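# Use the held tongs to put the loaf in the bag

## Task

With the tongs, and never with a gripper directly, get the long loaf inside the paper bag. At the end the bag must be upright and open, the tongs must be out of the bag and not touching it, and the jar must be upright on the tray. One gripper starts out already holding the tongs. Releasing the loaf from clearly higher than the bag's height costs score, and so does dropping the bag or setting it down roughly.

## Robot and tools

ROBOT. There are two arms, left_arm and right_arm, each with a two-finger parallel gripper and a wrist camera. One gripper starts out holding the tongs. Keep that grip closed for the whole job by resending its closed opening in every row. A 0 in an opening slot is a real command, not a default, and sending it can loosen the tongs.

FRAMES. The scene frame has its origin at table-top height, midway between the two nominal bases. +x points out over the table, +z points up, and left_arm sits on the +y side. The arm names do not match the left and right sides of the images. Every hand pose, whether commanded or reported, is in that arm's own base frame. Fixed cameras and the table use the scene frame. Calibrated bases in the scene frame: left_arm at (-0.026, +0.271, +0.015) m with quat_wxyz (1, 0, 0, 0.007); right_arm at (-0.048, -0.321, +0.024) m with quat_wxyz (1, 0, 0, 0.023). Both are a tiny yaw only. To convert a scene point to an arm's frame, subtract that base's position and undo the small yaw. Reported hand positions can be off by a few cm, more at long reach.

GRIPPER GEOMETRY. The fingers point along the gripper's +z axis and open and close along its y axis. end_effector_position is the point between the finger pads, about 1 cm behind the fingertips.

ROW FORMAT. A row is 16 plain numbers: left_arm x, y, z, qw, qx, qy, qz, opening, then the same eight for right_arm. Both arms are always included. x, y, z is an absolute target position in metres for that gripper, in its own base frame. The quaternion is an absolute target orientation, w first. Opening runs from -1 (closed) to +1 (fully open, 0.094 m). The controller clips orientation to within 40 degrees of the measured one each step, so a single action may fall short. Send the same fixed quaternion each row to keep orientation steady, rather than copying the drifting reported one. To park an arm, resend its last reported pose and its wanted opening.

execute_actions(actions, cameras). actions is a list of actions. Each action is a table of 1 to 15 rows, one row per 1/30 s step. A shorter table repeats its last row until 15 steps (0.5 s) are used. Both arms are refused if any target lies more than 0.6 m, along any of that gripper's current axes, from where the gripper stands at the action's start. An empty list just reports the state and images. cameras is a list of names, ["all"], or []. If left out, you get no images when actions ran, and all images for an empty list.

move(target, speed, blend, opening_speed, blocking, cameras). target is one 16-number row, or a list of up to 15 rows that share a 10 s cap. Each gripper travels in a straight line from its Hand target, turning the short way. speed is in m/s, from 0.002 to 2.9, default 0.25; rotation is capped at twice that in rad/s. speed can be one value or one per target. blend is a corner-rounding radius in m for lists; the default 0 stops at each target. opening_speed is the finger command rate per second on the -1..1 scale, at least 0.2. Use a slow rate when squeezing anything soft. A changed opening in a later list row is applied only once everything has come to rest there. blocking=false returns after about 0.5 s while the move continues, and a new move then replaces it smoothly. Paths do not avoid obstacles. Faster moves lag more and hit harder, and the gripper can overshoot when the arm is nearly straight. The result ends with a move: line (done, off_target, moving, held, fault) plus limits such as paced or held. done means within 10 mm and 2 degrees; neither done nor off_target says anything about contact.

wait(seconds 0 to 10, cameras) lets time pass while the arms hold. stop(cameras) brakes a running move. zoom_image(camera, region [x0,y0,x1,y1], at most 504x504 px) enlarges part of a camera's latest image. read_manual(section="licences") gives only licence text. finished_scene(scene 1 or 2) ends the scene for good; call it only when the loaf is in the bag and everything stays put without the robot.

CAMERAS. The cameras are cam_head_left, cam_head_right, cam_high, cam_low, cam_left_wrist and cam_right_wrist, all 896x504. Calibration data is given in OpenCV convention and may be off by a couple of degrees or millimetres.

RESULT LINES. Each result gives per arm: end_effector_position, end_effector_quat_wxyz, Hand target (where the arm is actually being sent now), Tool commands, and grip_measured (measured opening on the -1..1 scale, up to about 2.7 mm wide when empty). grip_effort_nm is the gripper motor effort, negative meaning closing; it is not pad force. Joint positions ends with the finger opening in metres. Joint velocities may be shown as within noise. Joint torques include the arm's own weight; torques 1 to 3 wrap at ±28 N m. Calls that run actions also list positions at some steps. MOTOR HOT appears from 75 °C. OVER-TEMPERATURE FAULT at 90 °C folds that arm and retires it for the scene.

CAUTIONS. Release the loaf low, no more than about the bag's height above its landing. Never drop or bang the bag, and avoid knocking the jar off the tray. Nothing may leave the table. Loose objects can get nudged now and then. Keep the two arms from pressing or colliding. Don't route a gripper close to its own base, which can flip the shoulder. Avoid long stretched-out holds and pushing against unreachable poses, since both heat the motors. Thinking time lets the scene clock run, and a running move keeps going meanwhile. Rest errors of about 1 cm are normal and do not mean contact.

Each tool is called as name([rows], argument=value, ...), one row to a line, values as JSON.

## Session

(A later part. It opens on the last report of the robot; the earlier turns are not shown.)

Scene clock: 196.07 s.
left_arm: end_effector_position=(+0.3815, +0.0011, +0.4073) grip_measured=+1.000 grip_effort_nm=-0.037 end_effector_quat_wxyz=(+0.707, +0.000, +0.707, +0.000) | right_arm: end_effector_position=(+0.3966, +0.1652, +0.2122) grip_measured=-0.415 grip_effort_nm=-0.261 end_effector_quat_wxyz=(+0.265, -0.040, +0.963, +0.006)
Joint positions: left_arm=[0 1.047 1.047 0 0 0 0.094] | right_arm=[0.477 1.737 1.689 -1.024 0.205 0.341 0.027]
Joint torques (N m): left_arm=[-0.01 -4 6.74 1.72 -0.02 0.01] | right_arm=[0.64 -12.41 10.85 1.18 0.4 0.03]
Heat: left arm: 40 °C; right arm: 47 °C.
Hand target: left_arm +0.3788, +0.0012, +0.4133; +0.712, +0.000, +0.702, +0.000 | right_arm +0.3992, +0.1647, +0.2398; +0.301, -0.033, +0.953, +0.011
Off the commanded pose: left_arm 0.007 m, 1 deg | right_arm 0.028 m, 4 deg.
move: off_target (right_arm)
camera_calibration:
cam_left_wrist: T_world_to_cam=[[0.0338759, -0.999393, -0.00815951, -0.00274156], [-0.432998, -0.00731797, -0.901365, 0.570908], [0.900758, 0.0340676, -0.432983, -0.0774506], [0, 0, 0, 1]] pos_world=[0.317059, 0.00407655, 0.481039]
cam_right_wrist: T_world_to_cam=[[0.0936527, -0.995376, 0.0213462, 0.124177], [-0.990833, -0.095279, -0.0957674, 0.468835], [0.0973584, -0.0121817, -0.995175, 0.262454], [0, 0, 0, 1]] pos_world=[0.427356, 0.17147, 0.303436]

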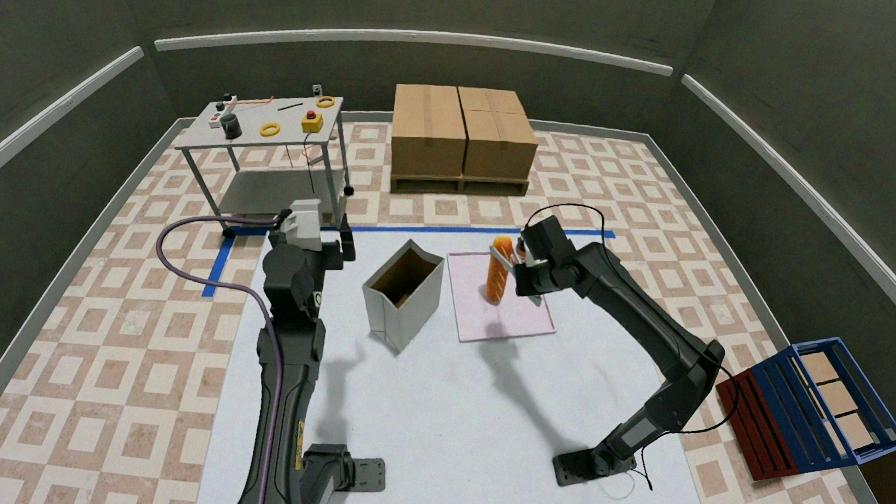

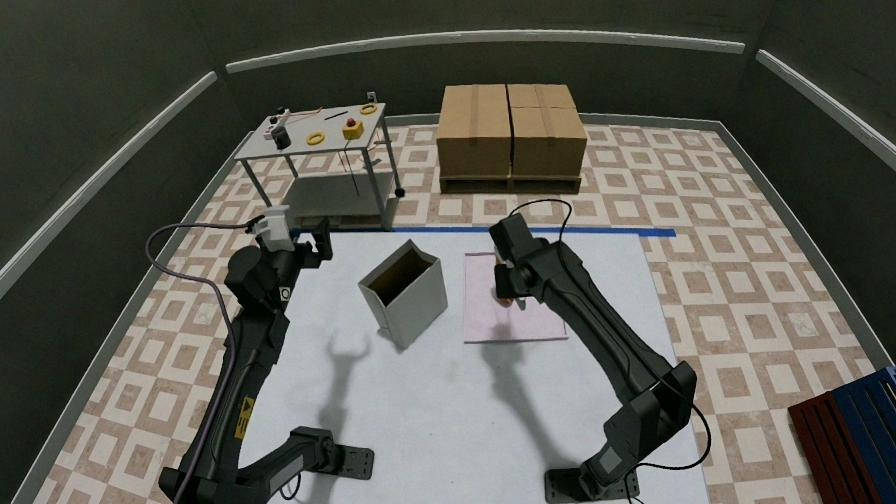

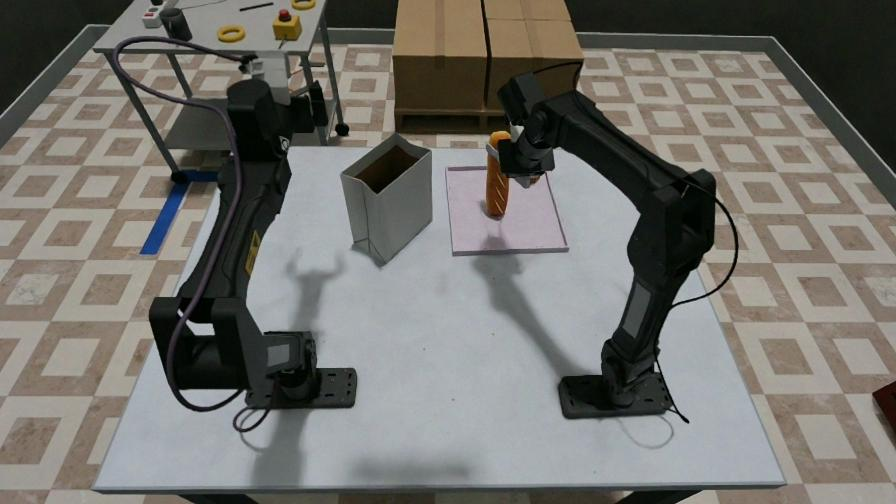

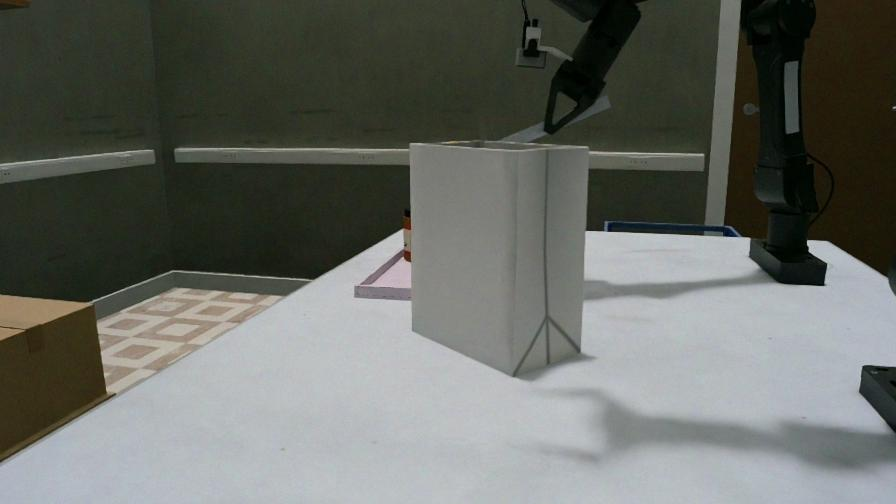

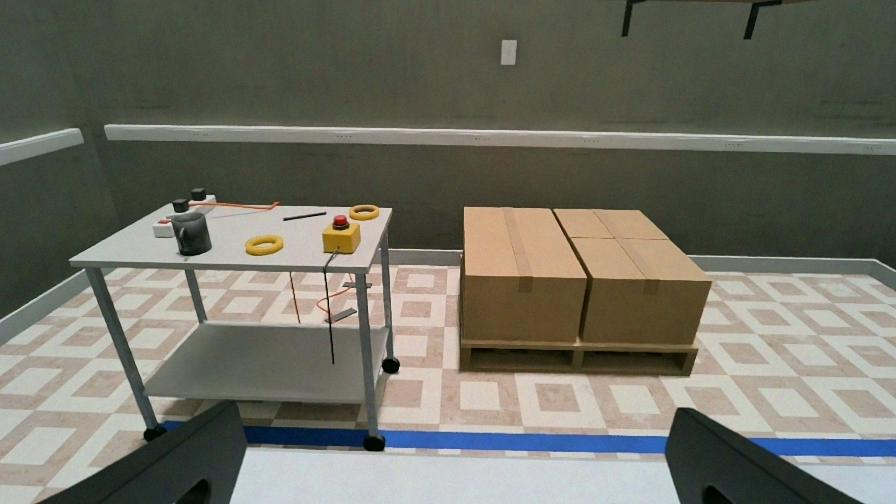

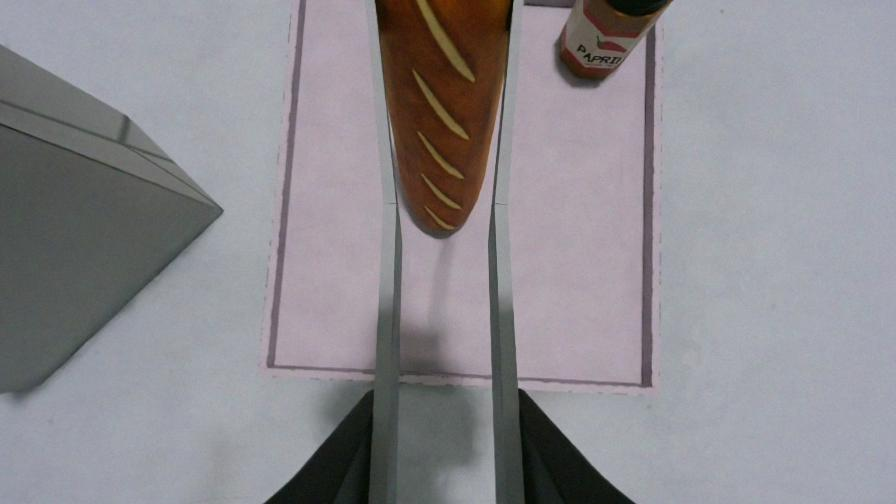

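move([
  [0.36,0.10,0.4133,0.712,0,0.702,0,1,0.385,0.165,0.50,0.3007,-0.0333,0.9531,0.0105,-0.42],
  [0.36,0.10,0.4133,0.712,0,0.702,0,1,0.37,0.335,0.50,0.2768,-0.3726,0.8779,0.1175,-0.42],
], speed=0.13, blend=[0.04,0], cameras=["all"])

zoom_image(camera="cam_head_left", region=[340, 180, 540, 360])

Scene clock: 218.70 s.
left_arm: end_effector_position=(+0.3592, +0.0984, +0.4051) grip_measured=+1.000 grip_effort_nm=-0.032 end_effector_quat_wxyz=(+0.706, -0.001, +0.709, -0.001) | right_arm: end_effector_position=(+0.3658, +0.3248, +0.4853) grip_measured=-0.415 grip_effort_nm=-0.256 end_effector_quat_wxyz=(+0.526, -0.312, +0.765, +0.200)
Joint positions: left_arm=[0.493 1.056 1.047 0.004 0.493 0 0.094] | right_arm=[0.71 2.023 2.845 -1.198 -0.038 -0.039 0.027]
Joint torques (N m): left_arm=[0.43 -2.47 7.32 1.81 0.1 -0.06] | right_arm=[0.49 -7.83 6.94 2.39 -0.12 -0.06]
Heat: left arm: 40 °C; right arm: 45 °C.
Hand target: left_arm +0.3599, +0.1000, +0.4132; +0.712, +0.000, +0.702, +0.000 | right_arm +0.3687, +0.3337, +0.4987; +0.549, -0.313, +0.745, +0.213
Off the commanded pose: left_arm 0.008 m, 1 deg | right_arm 0.018 m, 34 deg.
elbow stopped short (right arm): the move would have taken joint 3 (elbow) straighter than the controller allows.
move: off_target (right_arm)
camera_calibration:
cam_left_wrist: T_world_to_cam=[[0.0337931, -0.999411, -0.00598388, 0.0944137], [-0.436944, -0.00938908, -0.89944, 0.560839], [0.898854, 0.0330095, -0.437003, -0.0591823], [0, 0, 0, 1]] pos_world=[0.295061, 0.101577, 0.479143]
cam_right_wrist: T_world_to_cam=[[0.689744, -0.72297, 0.0395918, -0.0353526], [-0.507917, -0.522095, -0.685155, 0.727697], [0.516017, 0.452472, -0.727321, 0.105283], [0, 0, 0, 1]] pos_world=[0.339666, 0.306731, 0.576559]

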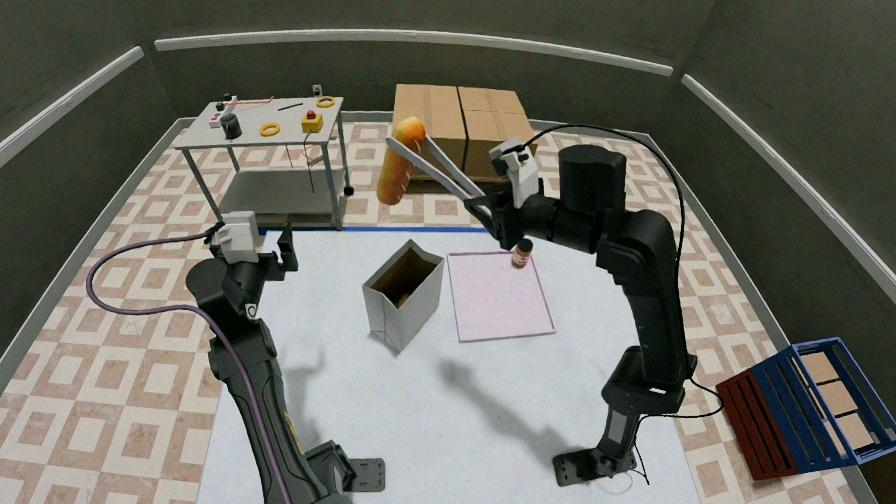

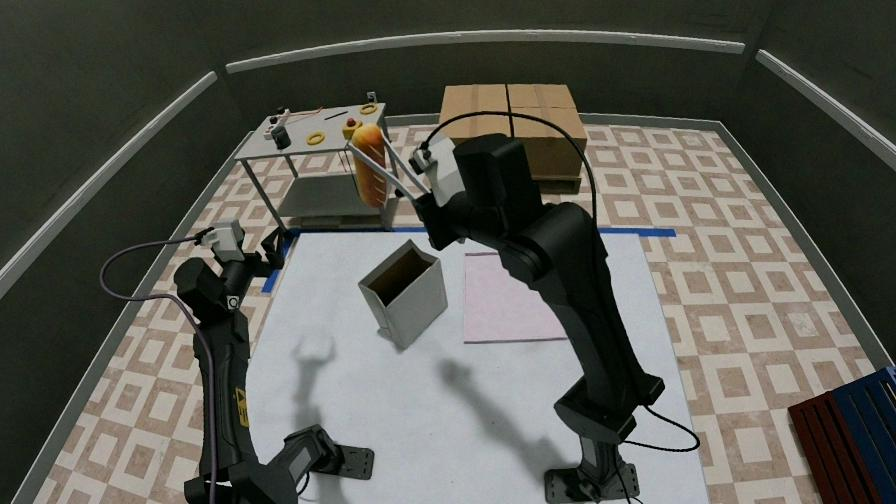

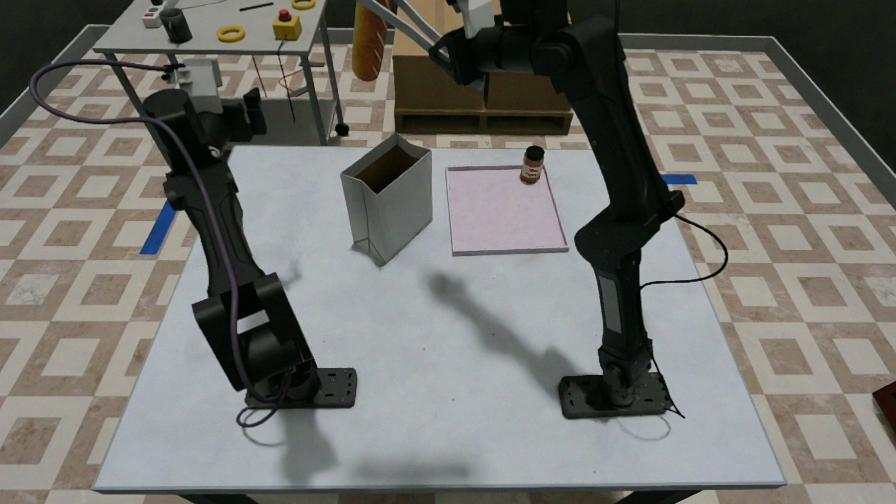

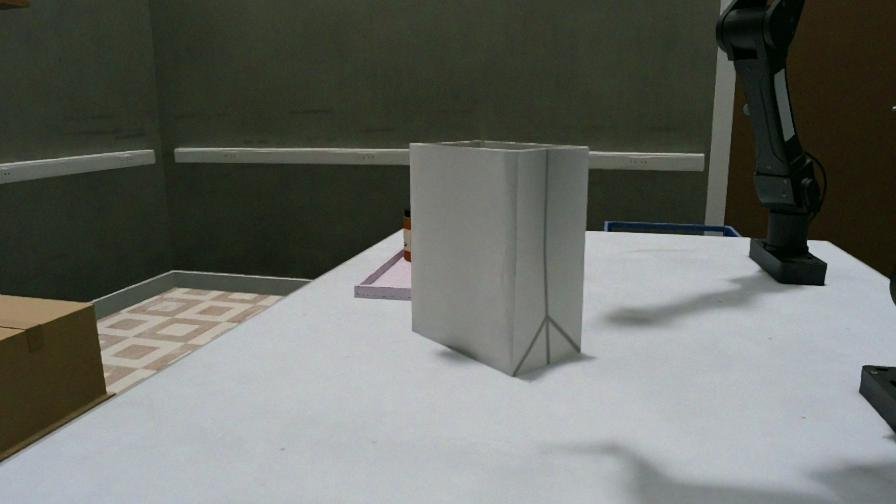

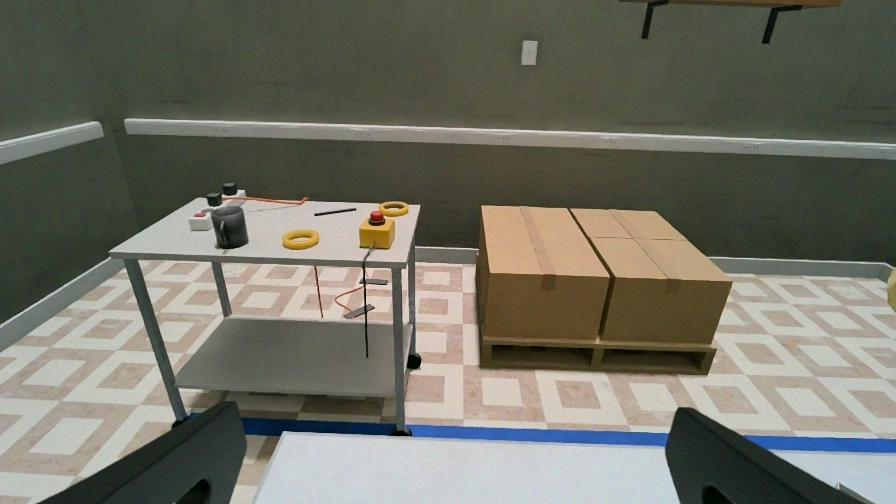

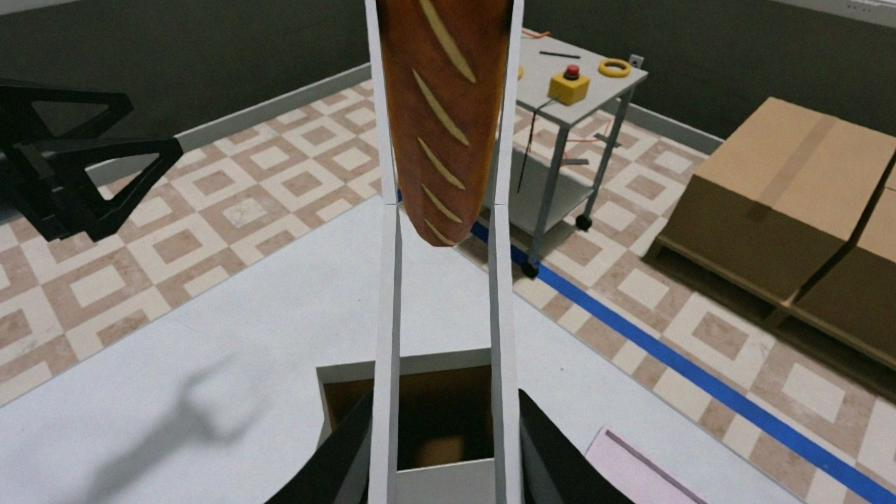

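Scaled by 2.520.

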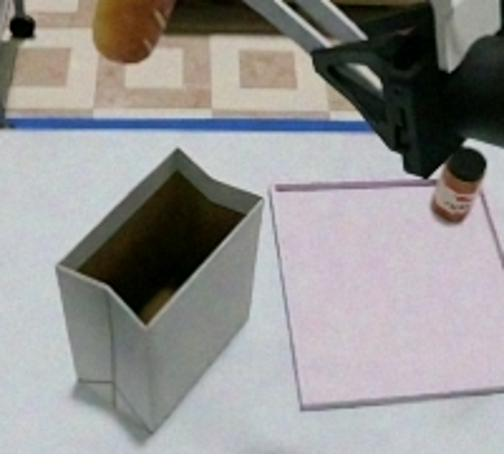

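move(target=[0.36,0.10,0.4133,0.712,0,0.702,0,1,0.377,0.345,0.465,0.4107,-0.3497,0.8238,0.1743,-0.42], speed=0.1, cameras=["all"])

zoom_image(camera="cam_head_left", region=[340, 110, 540, 360])

zoom_image(camera="cam_high", region=[300, 0, 550, 280])

Scene clock: 242.97 s.
left_arm: end_effector_position=(+0.3592, +0.0983, +0.4052) grip_measured=+1.000 grip_effort_nm=-0.042 end_effector_quat_wxyz=(+0.706, -0.001, +0.708, -0.001) | right_arm: end_effector_position=(+0.3740, +0.3358, +0.4571) grip_measured=-0.415 grip_effort_nm=-0.266 end_effector_quat_wxyz=(+0.494, -0.323, +0.783, +0.197)
Joint positions: left_arm=[0.493 1.056 1.047 0.004 0.493 0 0.094] | right_arm=[0.71 2.069 2.845 -1.226 -0.055 -0.039 0.027]
Joint torques (N m): left_arm=[0.55 -2.5 7.42 1.82 0.09 -0.06] | right_arm=[0.46 -8.34 7.15 2.17 -0.15 -0.01]
Heat: left arm: 40 °C; right arm: 42 °C.
Hand target: left_arm +0.3598, +0.0999, +0.4134; +0.712, +0.000, +0.702, +0.000 | right_arm +0.3762, +0.3442, +0.4641; +0.507, -0.325, +0.770, +0.209
Off the commanded pose: left_arm 0.008 m, 1 deg | right_arm 0.013 m, 11 deg.
elbow stopped short (right arm): the move would have taken joint 3 (elbow) straighter than the controller allows.
move: off_target (right_arm)
camera_calibration:
cam_left_wrist: T_world_to_cam=[[0.0334897, -0.99942, -0.00616382, 0.0945907], [-0.436664, -0.00908418, -0.899579, 0.560792], [0.899001, 0.0328182, -0.436715, -0.0593449], [0, 0, 0, 1]] pos_world=[0.295061, 0.101578, 0.479143]
cam_right_wrist: T_world_to_cam=[[0.702859, -0.710766, 0.0283107, -0.0357634], [-0.539407, -0.558507, -0.630167, 0.717115], [0.463713, 0.427648, -0.775943, 0.125631], [0, 0, 0, 1]] pos_world=[0.353697, 0.321368, 0.550397]

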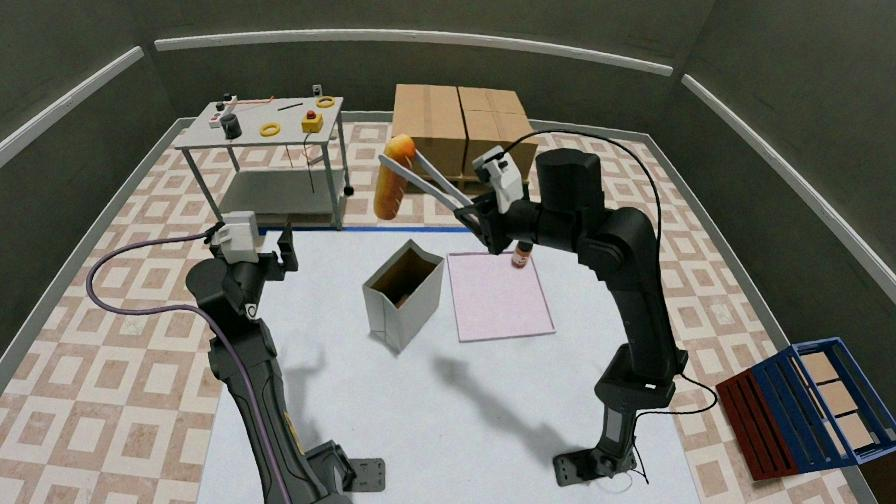

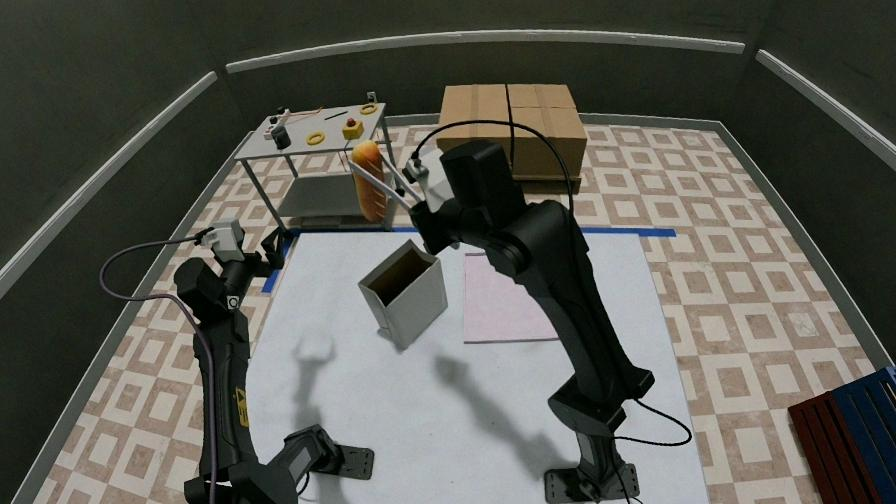

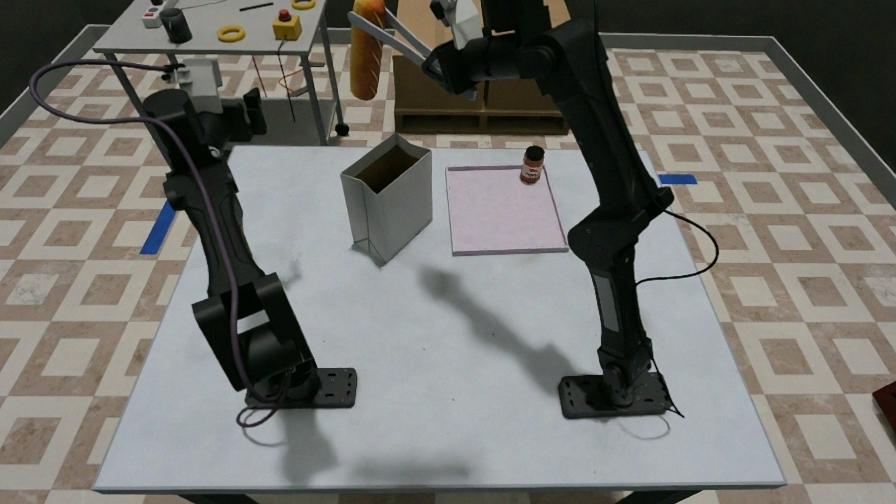

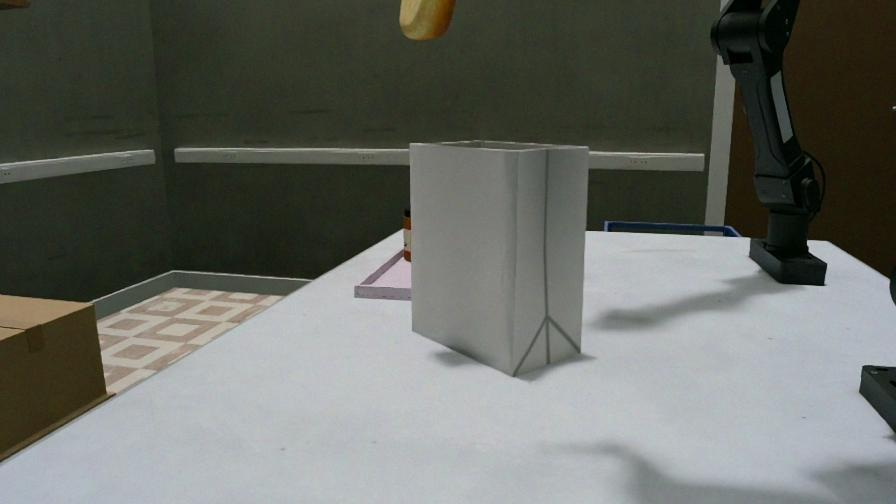

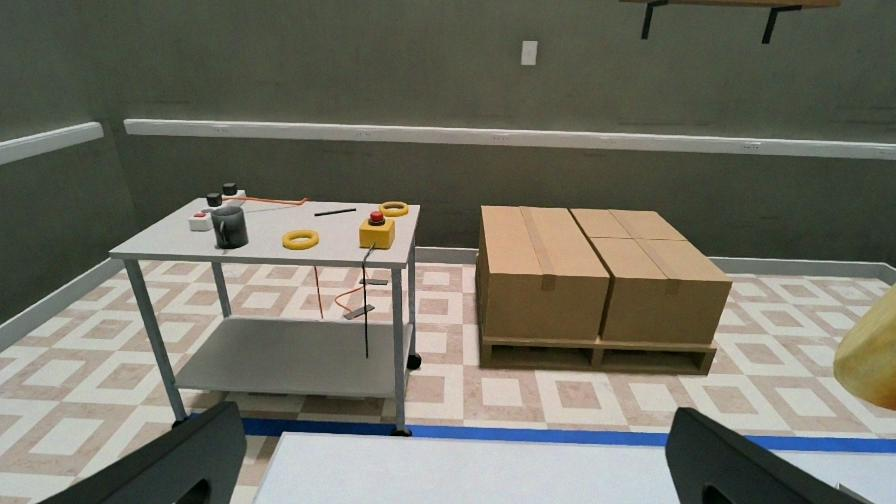

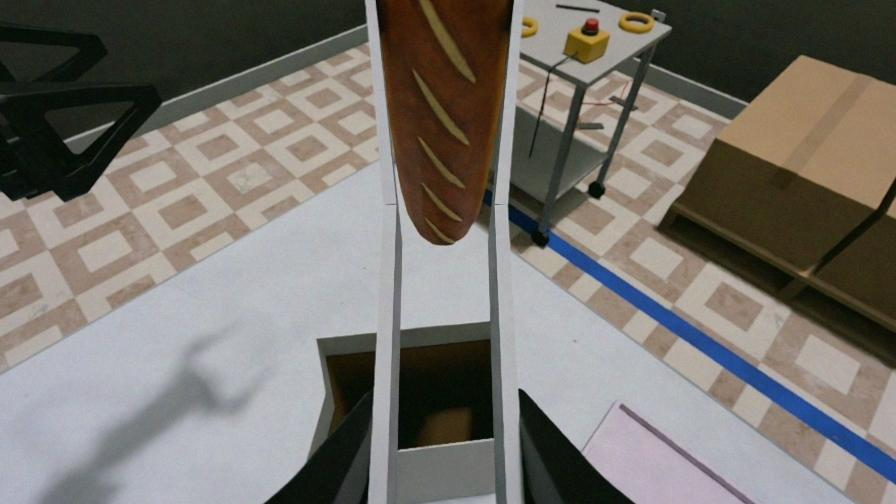

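Scaled by 2.016.

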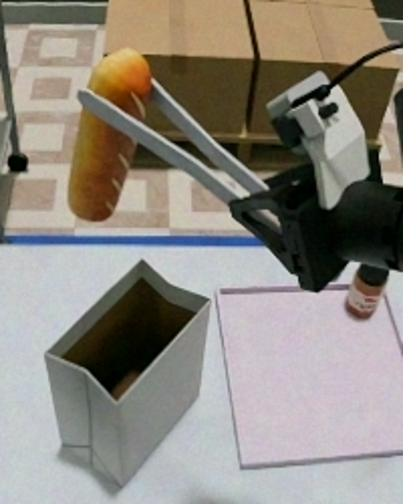

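Scaled by 1.800.

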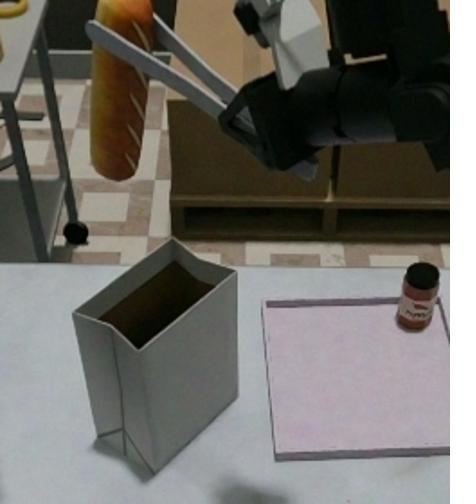

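move(target=[0.36,0.10,0.4133,0.712,0,0.702,0,1,0.374,0.343,0.44,0.2997,-0.3694,0.8703,0.1272,-0.42], speed=0.1, cameras=["all"])

zoom_image(camera="cam_head_left", region=[340, 110, 540, 360])

zoom_image(camera="cam_high", region=[300, 0, 550, 280])

Scene clock: 263.77 s.
left_arm: end_effector_position=(+0.3592, +0.0983, +0.4052) grip_measured=+1.000 grip_effort_nm=-0.037 end_effector_quat_wxyz=(+0.706, +0.000, +0.708, -0.001) | right_arm: end_effector_position=(+0.3695, +0.3346, +0.4333) grip_measured=-0.415 grip_effort_nm=-0.266 end_effector_quat_wxyz=(+0.457, -0.332, +0.804, +0.186)
Joint positions: left_arm=[0.493 1.056 1.047 0.004 0.494 0 0.094] | right_arm=[0.714 2.084 2.845 -1.302 -0.056 -0.039 0.027]
Joint torques (N m): left_arm=[0.43 -2.51 7.57 1.8 0.11 -0.05] | right_arm=[0.72 -8.51 7.2 2.09 0 -0.06]
Heat: left arm: 40 °C; right arm: 43 °C.
Hand target: left_arm +0.3599, +0.0999, +0.4132; +0.712, +0.000, +0.702, +0.000 | right_arm +0.3732, +0.3424, +0.4392; +0.472, -0.334, +0.794, +0.191
Off the commanded pose: left_arm 0.008 m, 1 deg | right_arm 0.012 m, 21 deg.
elbow stopped short (right arm): the move would have taken joint 3 (elbow) straighter than the controller allows.
move: off_target (right_arm)
camera_calibration:
cam_left_wrist: T_world_to_cam=[[0.0330431, -0.999435, -0.0061815, 0.0946331], [-0.436668, -0.00887315, -0.899579, 0.560771], [0.899016, 0.0324242, -0.436715, -0.0593065], [0, 0, 0, 1]] pos_world=[0.295061, 0.101478, 0.479143]
cam_right_wrist: T_world_to_cam=[[0.70777, -0.706114, 0.021532, -0.0332443], [-0.577948, -0.596293, -0.557145, 0.694228], [0.406248, 0.381887, -0.830136, 0.169844], [0, 0, 0, 1]] pos_world=[0.355758, 0.325628, 0.528495]

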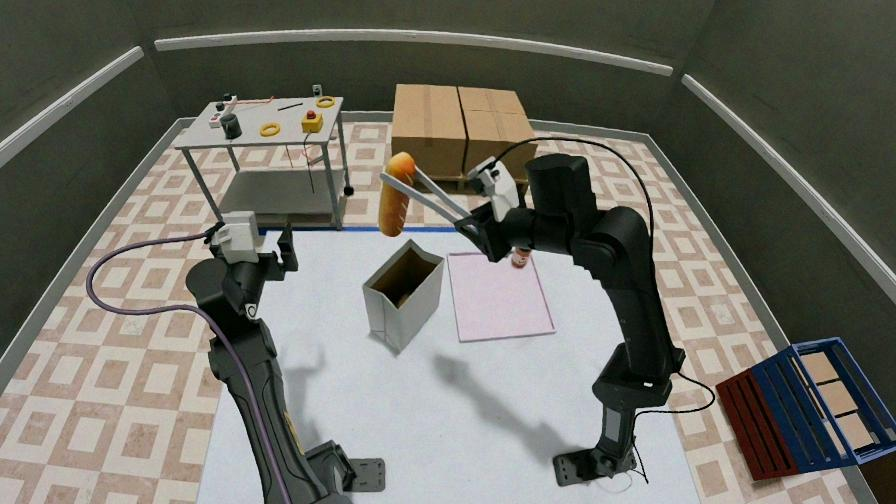

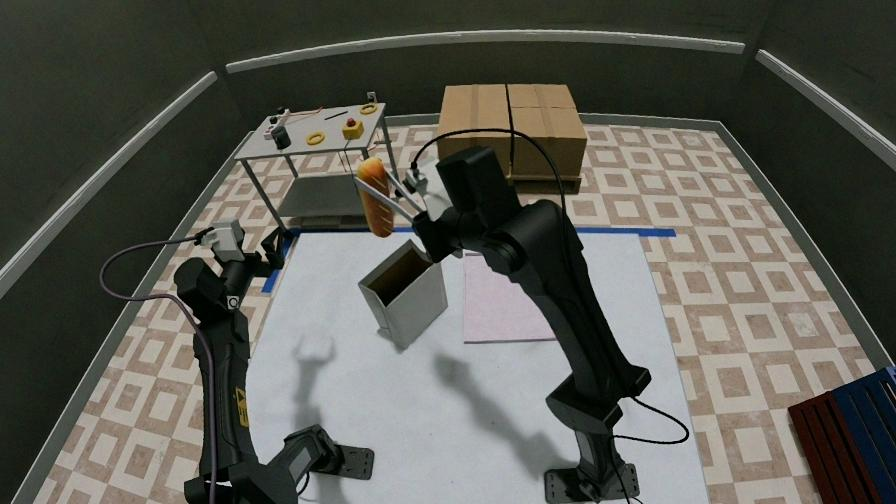

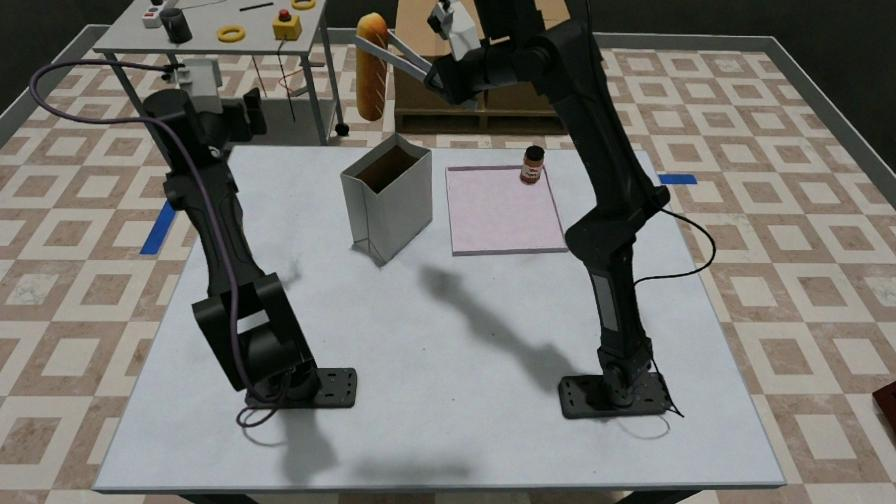

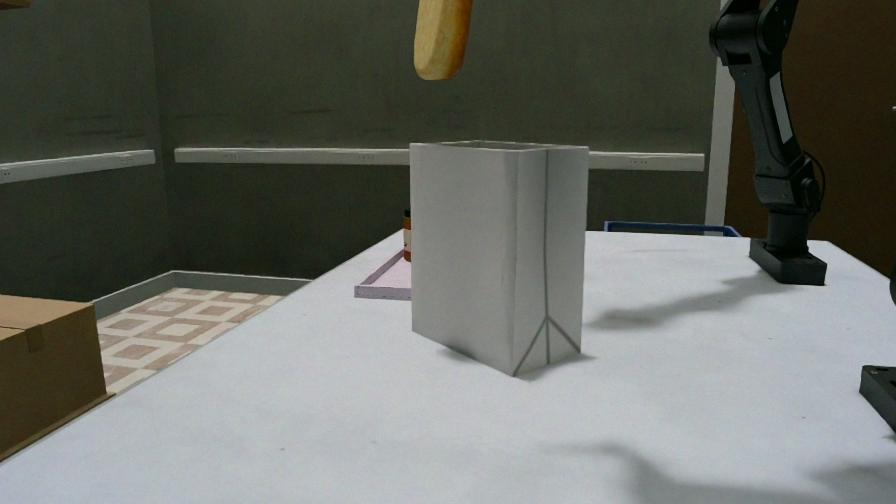

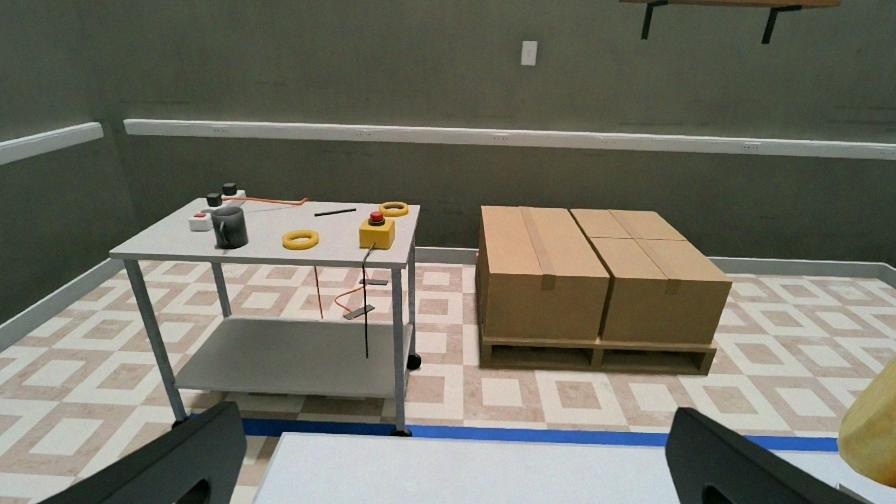

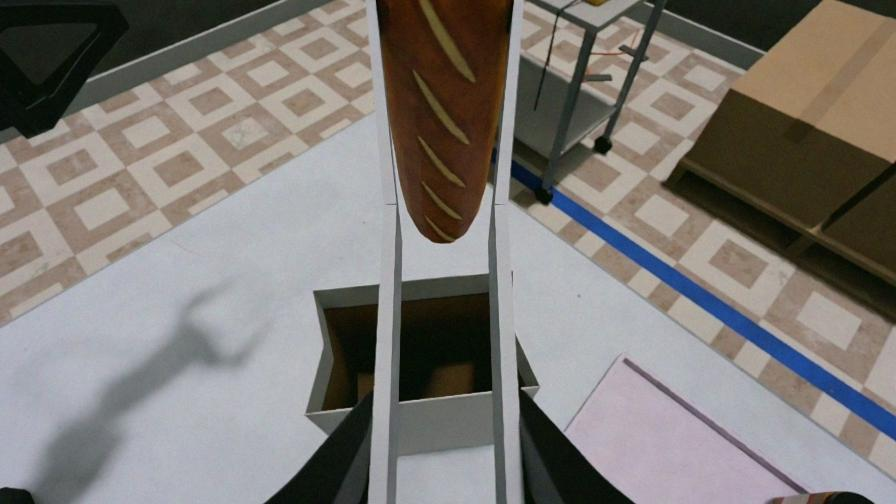

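Scaled by 2.016.

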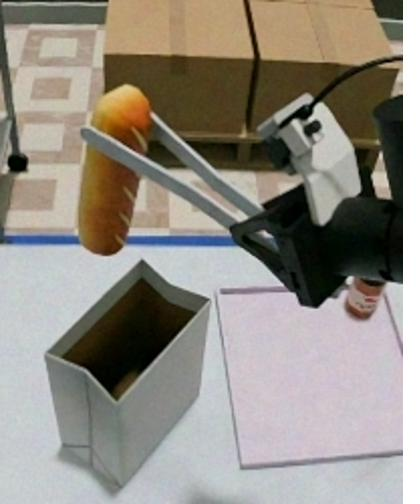

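Scaled by 1.800.

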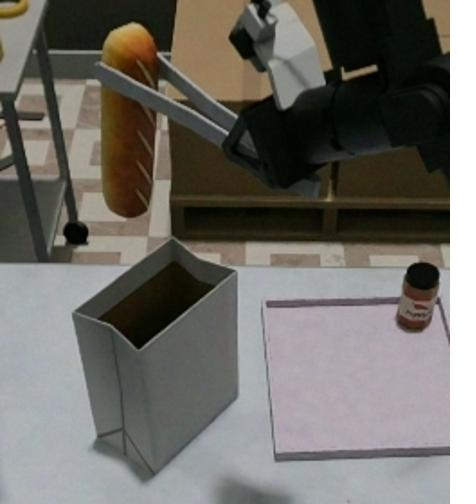

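move(target=[0.36,0.10,0.4133,0.712,0,0.702,0,1,0.307,0.313,0.475,0.3256,-0.3653,0.8607,0.1382,-0.42], speed=0.1, cameras=["all"])

zoom_image(camera="cam_head_left", region=[340, 110, 540, 360])

zoom_image(camera="cam_high", region=[300, 0, 550, 280])

Scene clock: 290.77 s.
left_arm: end_effector_position=(+0.3592, +0.0983, +0.4053) grip_measured=+1.000 grip_effort_nm=-0.037 end_effector_quat_wxyz=(+0.706, +0.000, +0.708, -0.001) | right_arm: end_effector_position=(+0.3141, +0.3180, +0.4447) grip_measured=-0.415 grip_effort_nm=-0.261 end_effector_quat_wxyz=(+0.429, -0.346, +0.813, +0.185)
Joint positions: left_arm=[0.493 1.056 1.047 0.005 0.494 0 0.094] | right_arm=[0.779 1.987 2.845 -1.456 -0.025 -0.012 0.027]
Joint torques (N m): left_arm=[0.47 -2.52 7.65 1.84 0.09 -0.01] | right_arm=[0.72 -12.03 6.45 2 0.09 0.03]
Heat: left arm: 40 °C; right arm: 45 °C.
Hand target: left_arm +0.3598, +0.0999, +0.4134; +0.712, +0.000, +0.702, +0.000 | right_arm +0.3058, +0.3116, +0.4736; +0.466, -0.336, +0.794, +0.198
Off the commanded pose: left_arm 0.008 m, 1 deg | right_arm 0.031 m, 14 deg.
elbow stopped short (right arm): the move would have taken joint 3 (elbow) straighter than the controller allows.
move: off_target (right_arm)
camera_calibration:
cam_left_wrist: T_world_to_cam=[[0.0330538, -0.999433, -0.00639381, 0.0947354], [-0.436348, -0.00867516, -0.899736, 0.560778], [0.899171, 0.0325296, -0.436388, -0.0593859], [0, 0, 0, 1]] pos_world=[0.294961, 0.101478, 0.479243]
cam_right_wrist: T_world_to_cam=[[0.726419, -0.68714, 0.0124232, -0.0137475], [-0.587185, -0.62994, -0.50832, 0.650677], [0.357113, 0.361959, -0.861079, 0.243664], [0, 0, 0, 1]] pos_world=[0.305038, 0.312245, 0.540736]

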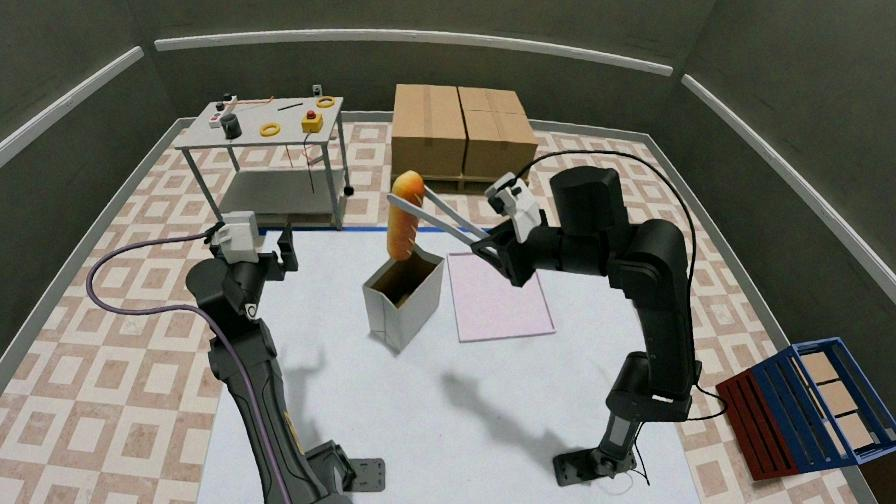

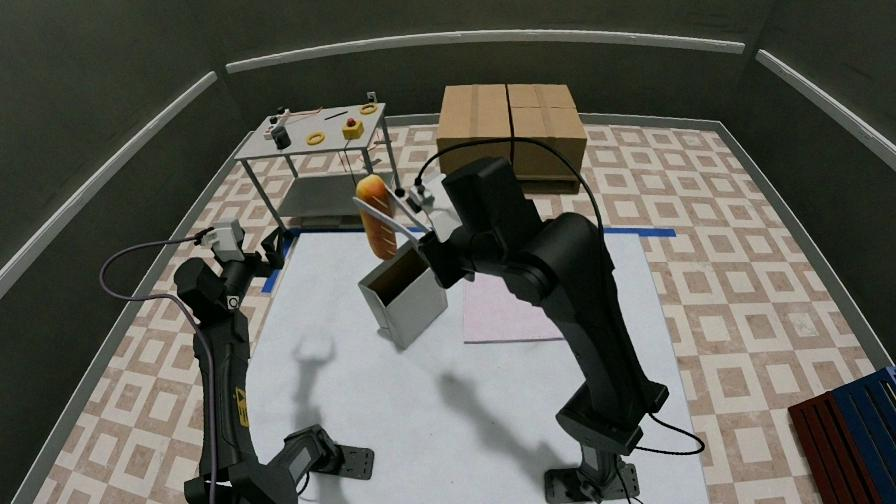

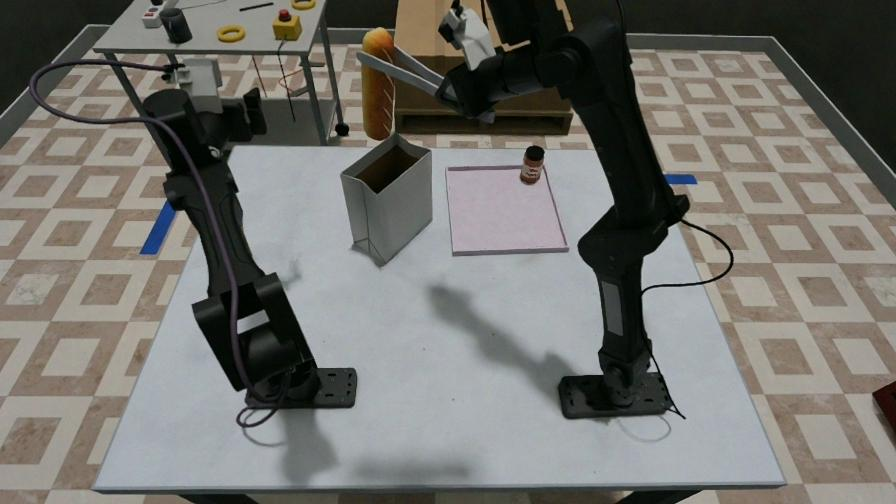

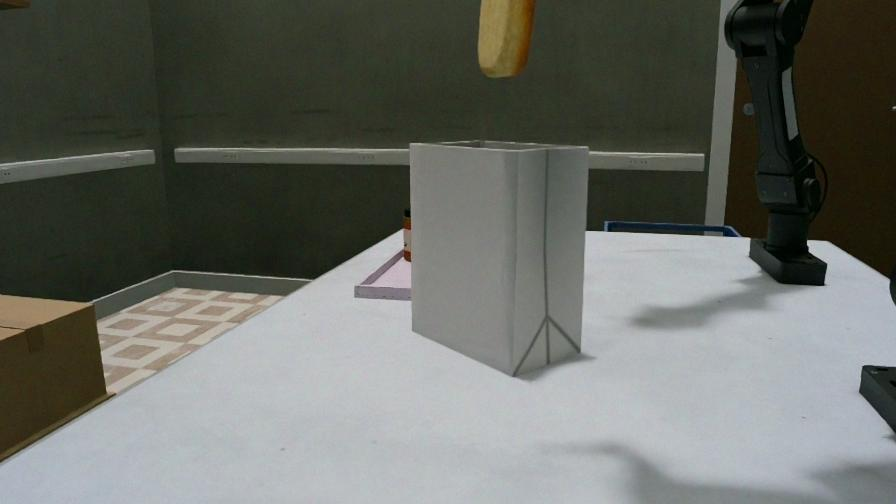

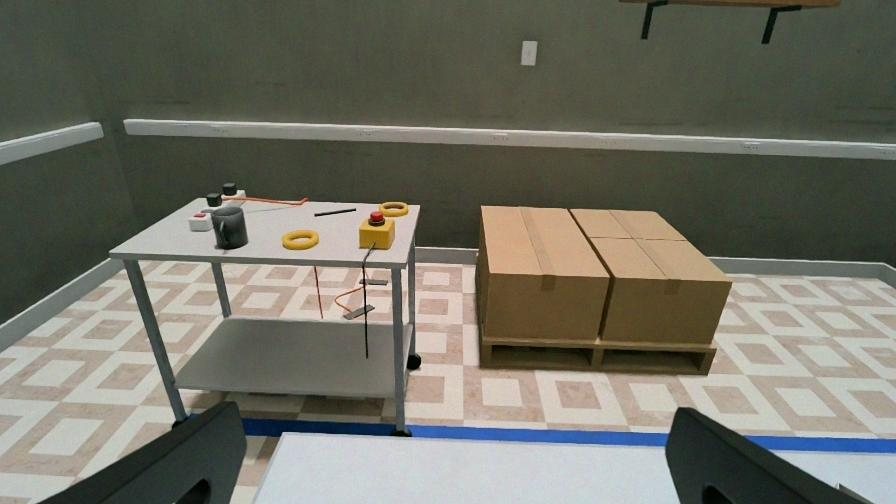

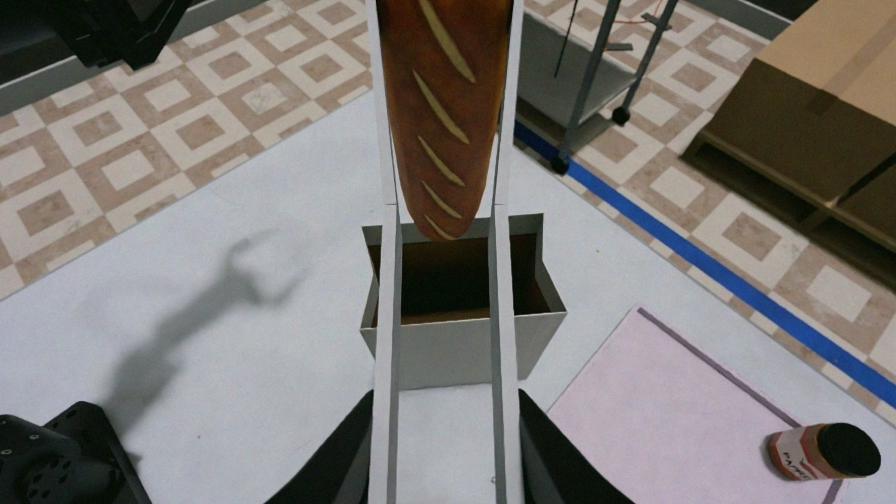

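Scaled by 2.016.

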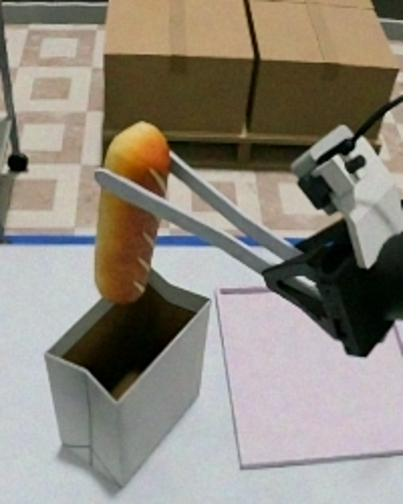

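Scaled by 1.800.

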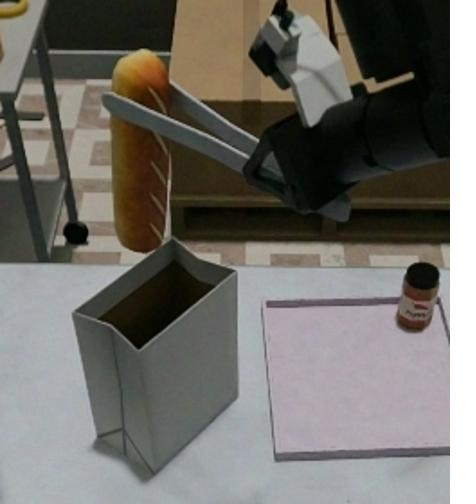

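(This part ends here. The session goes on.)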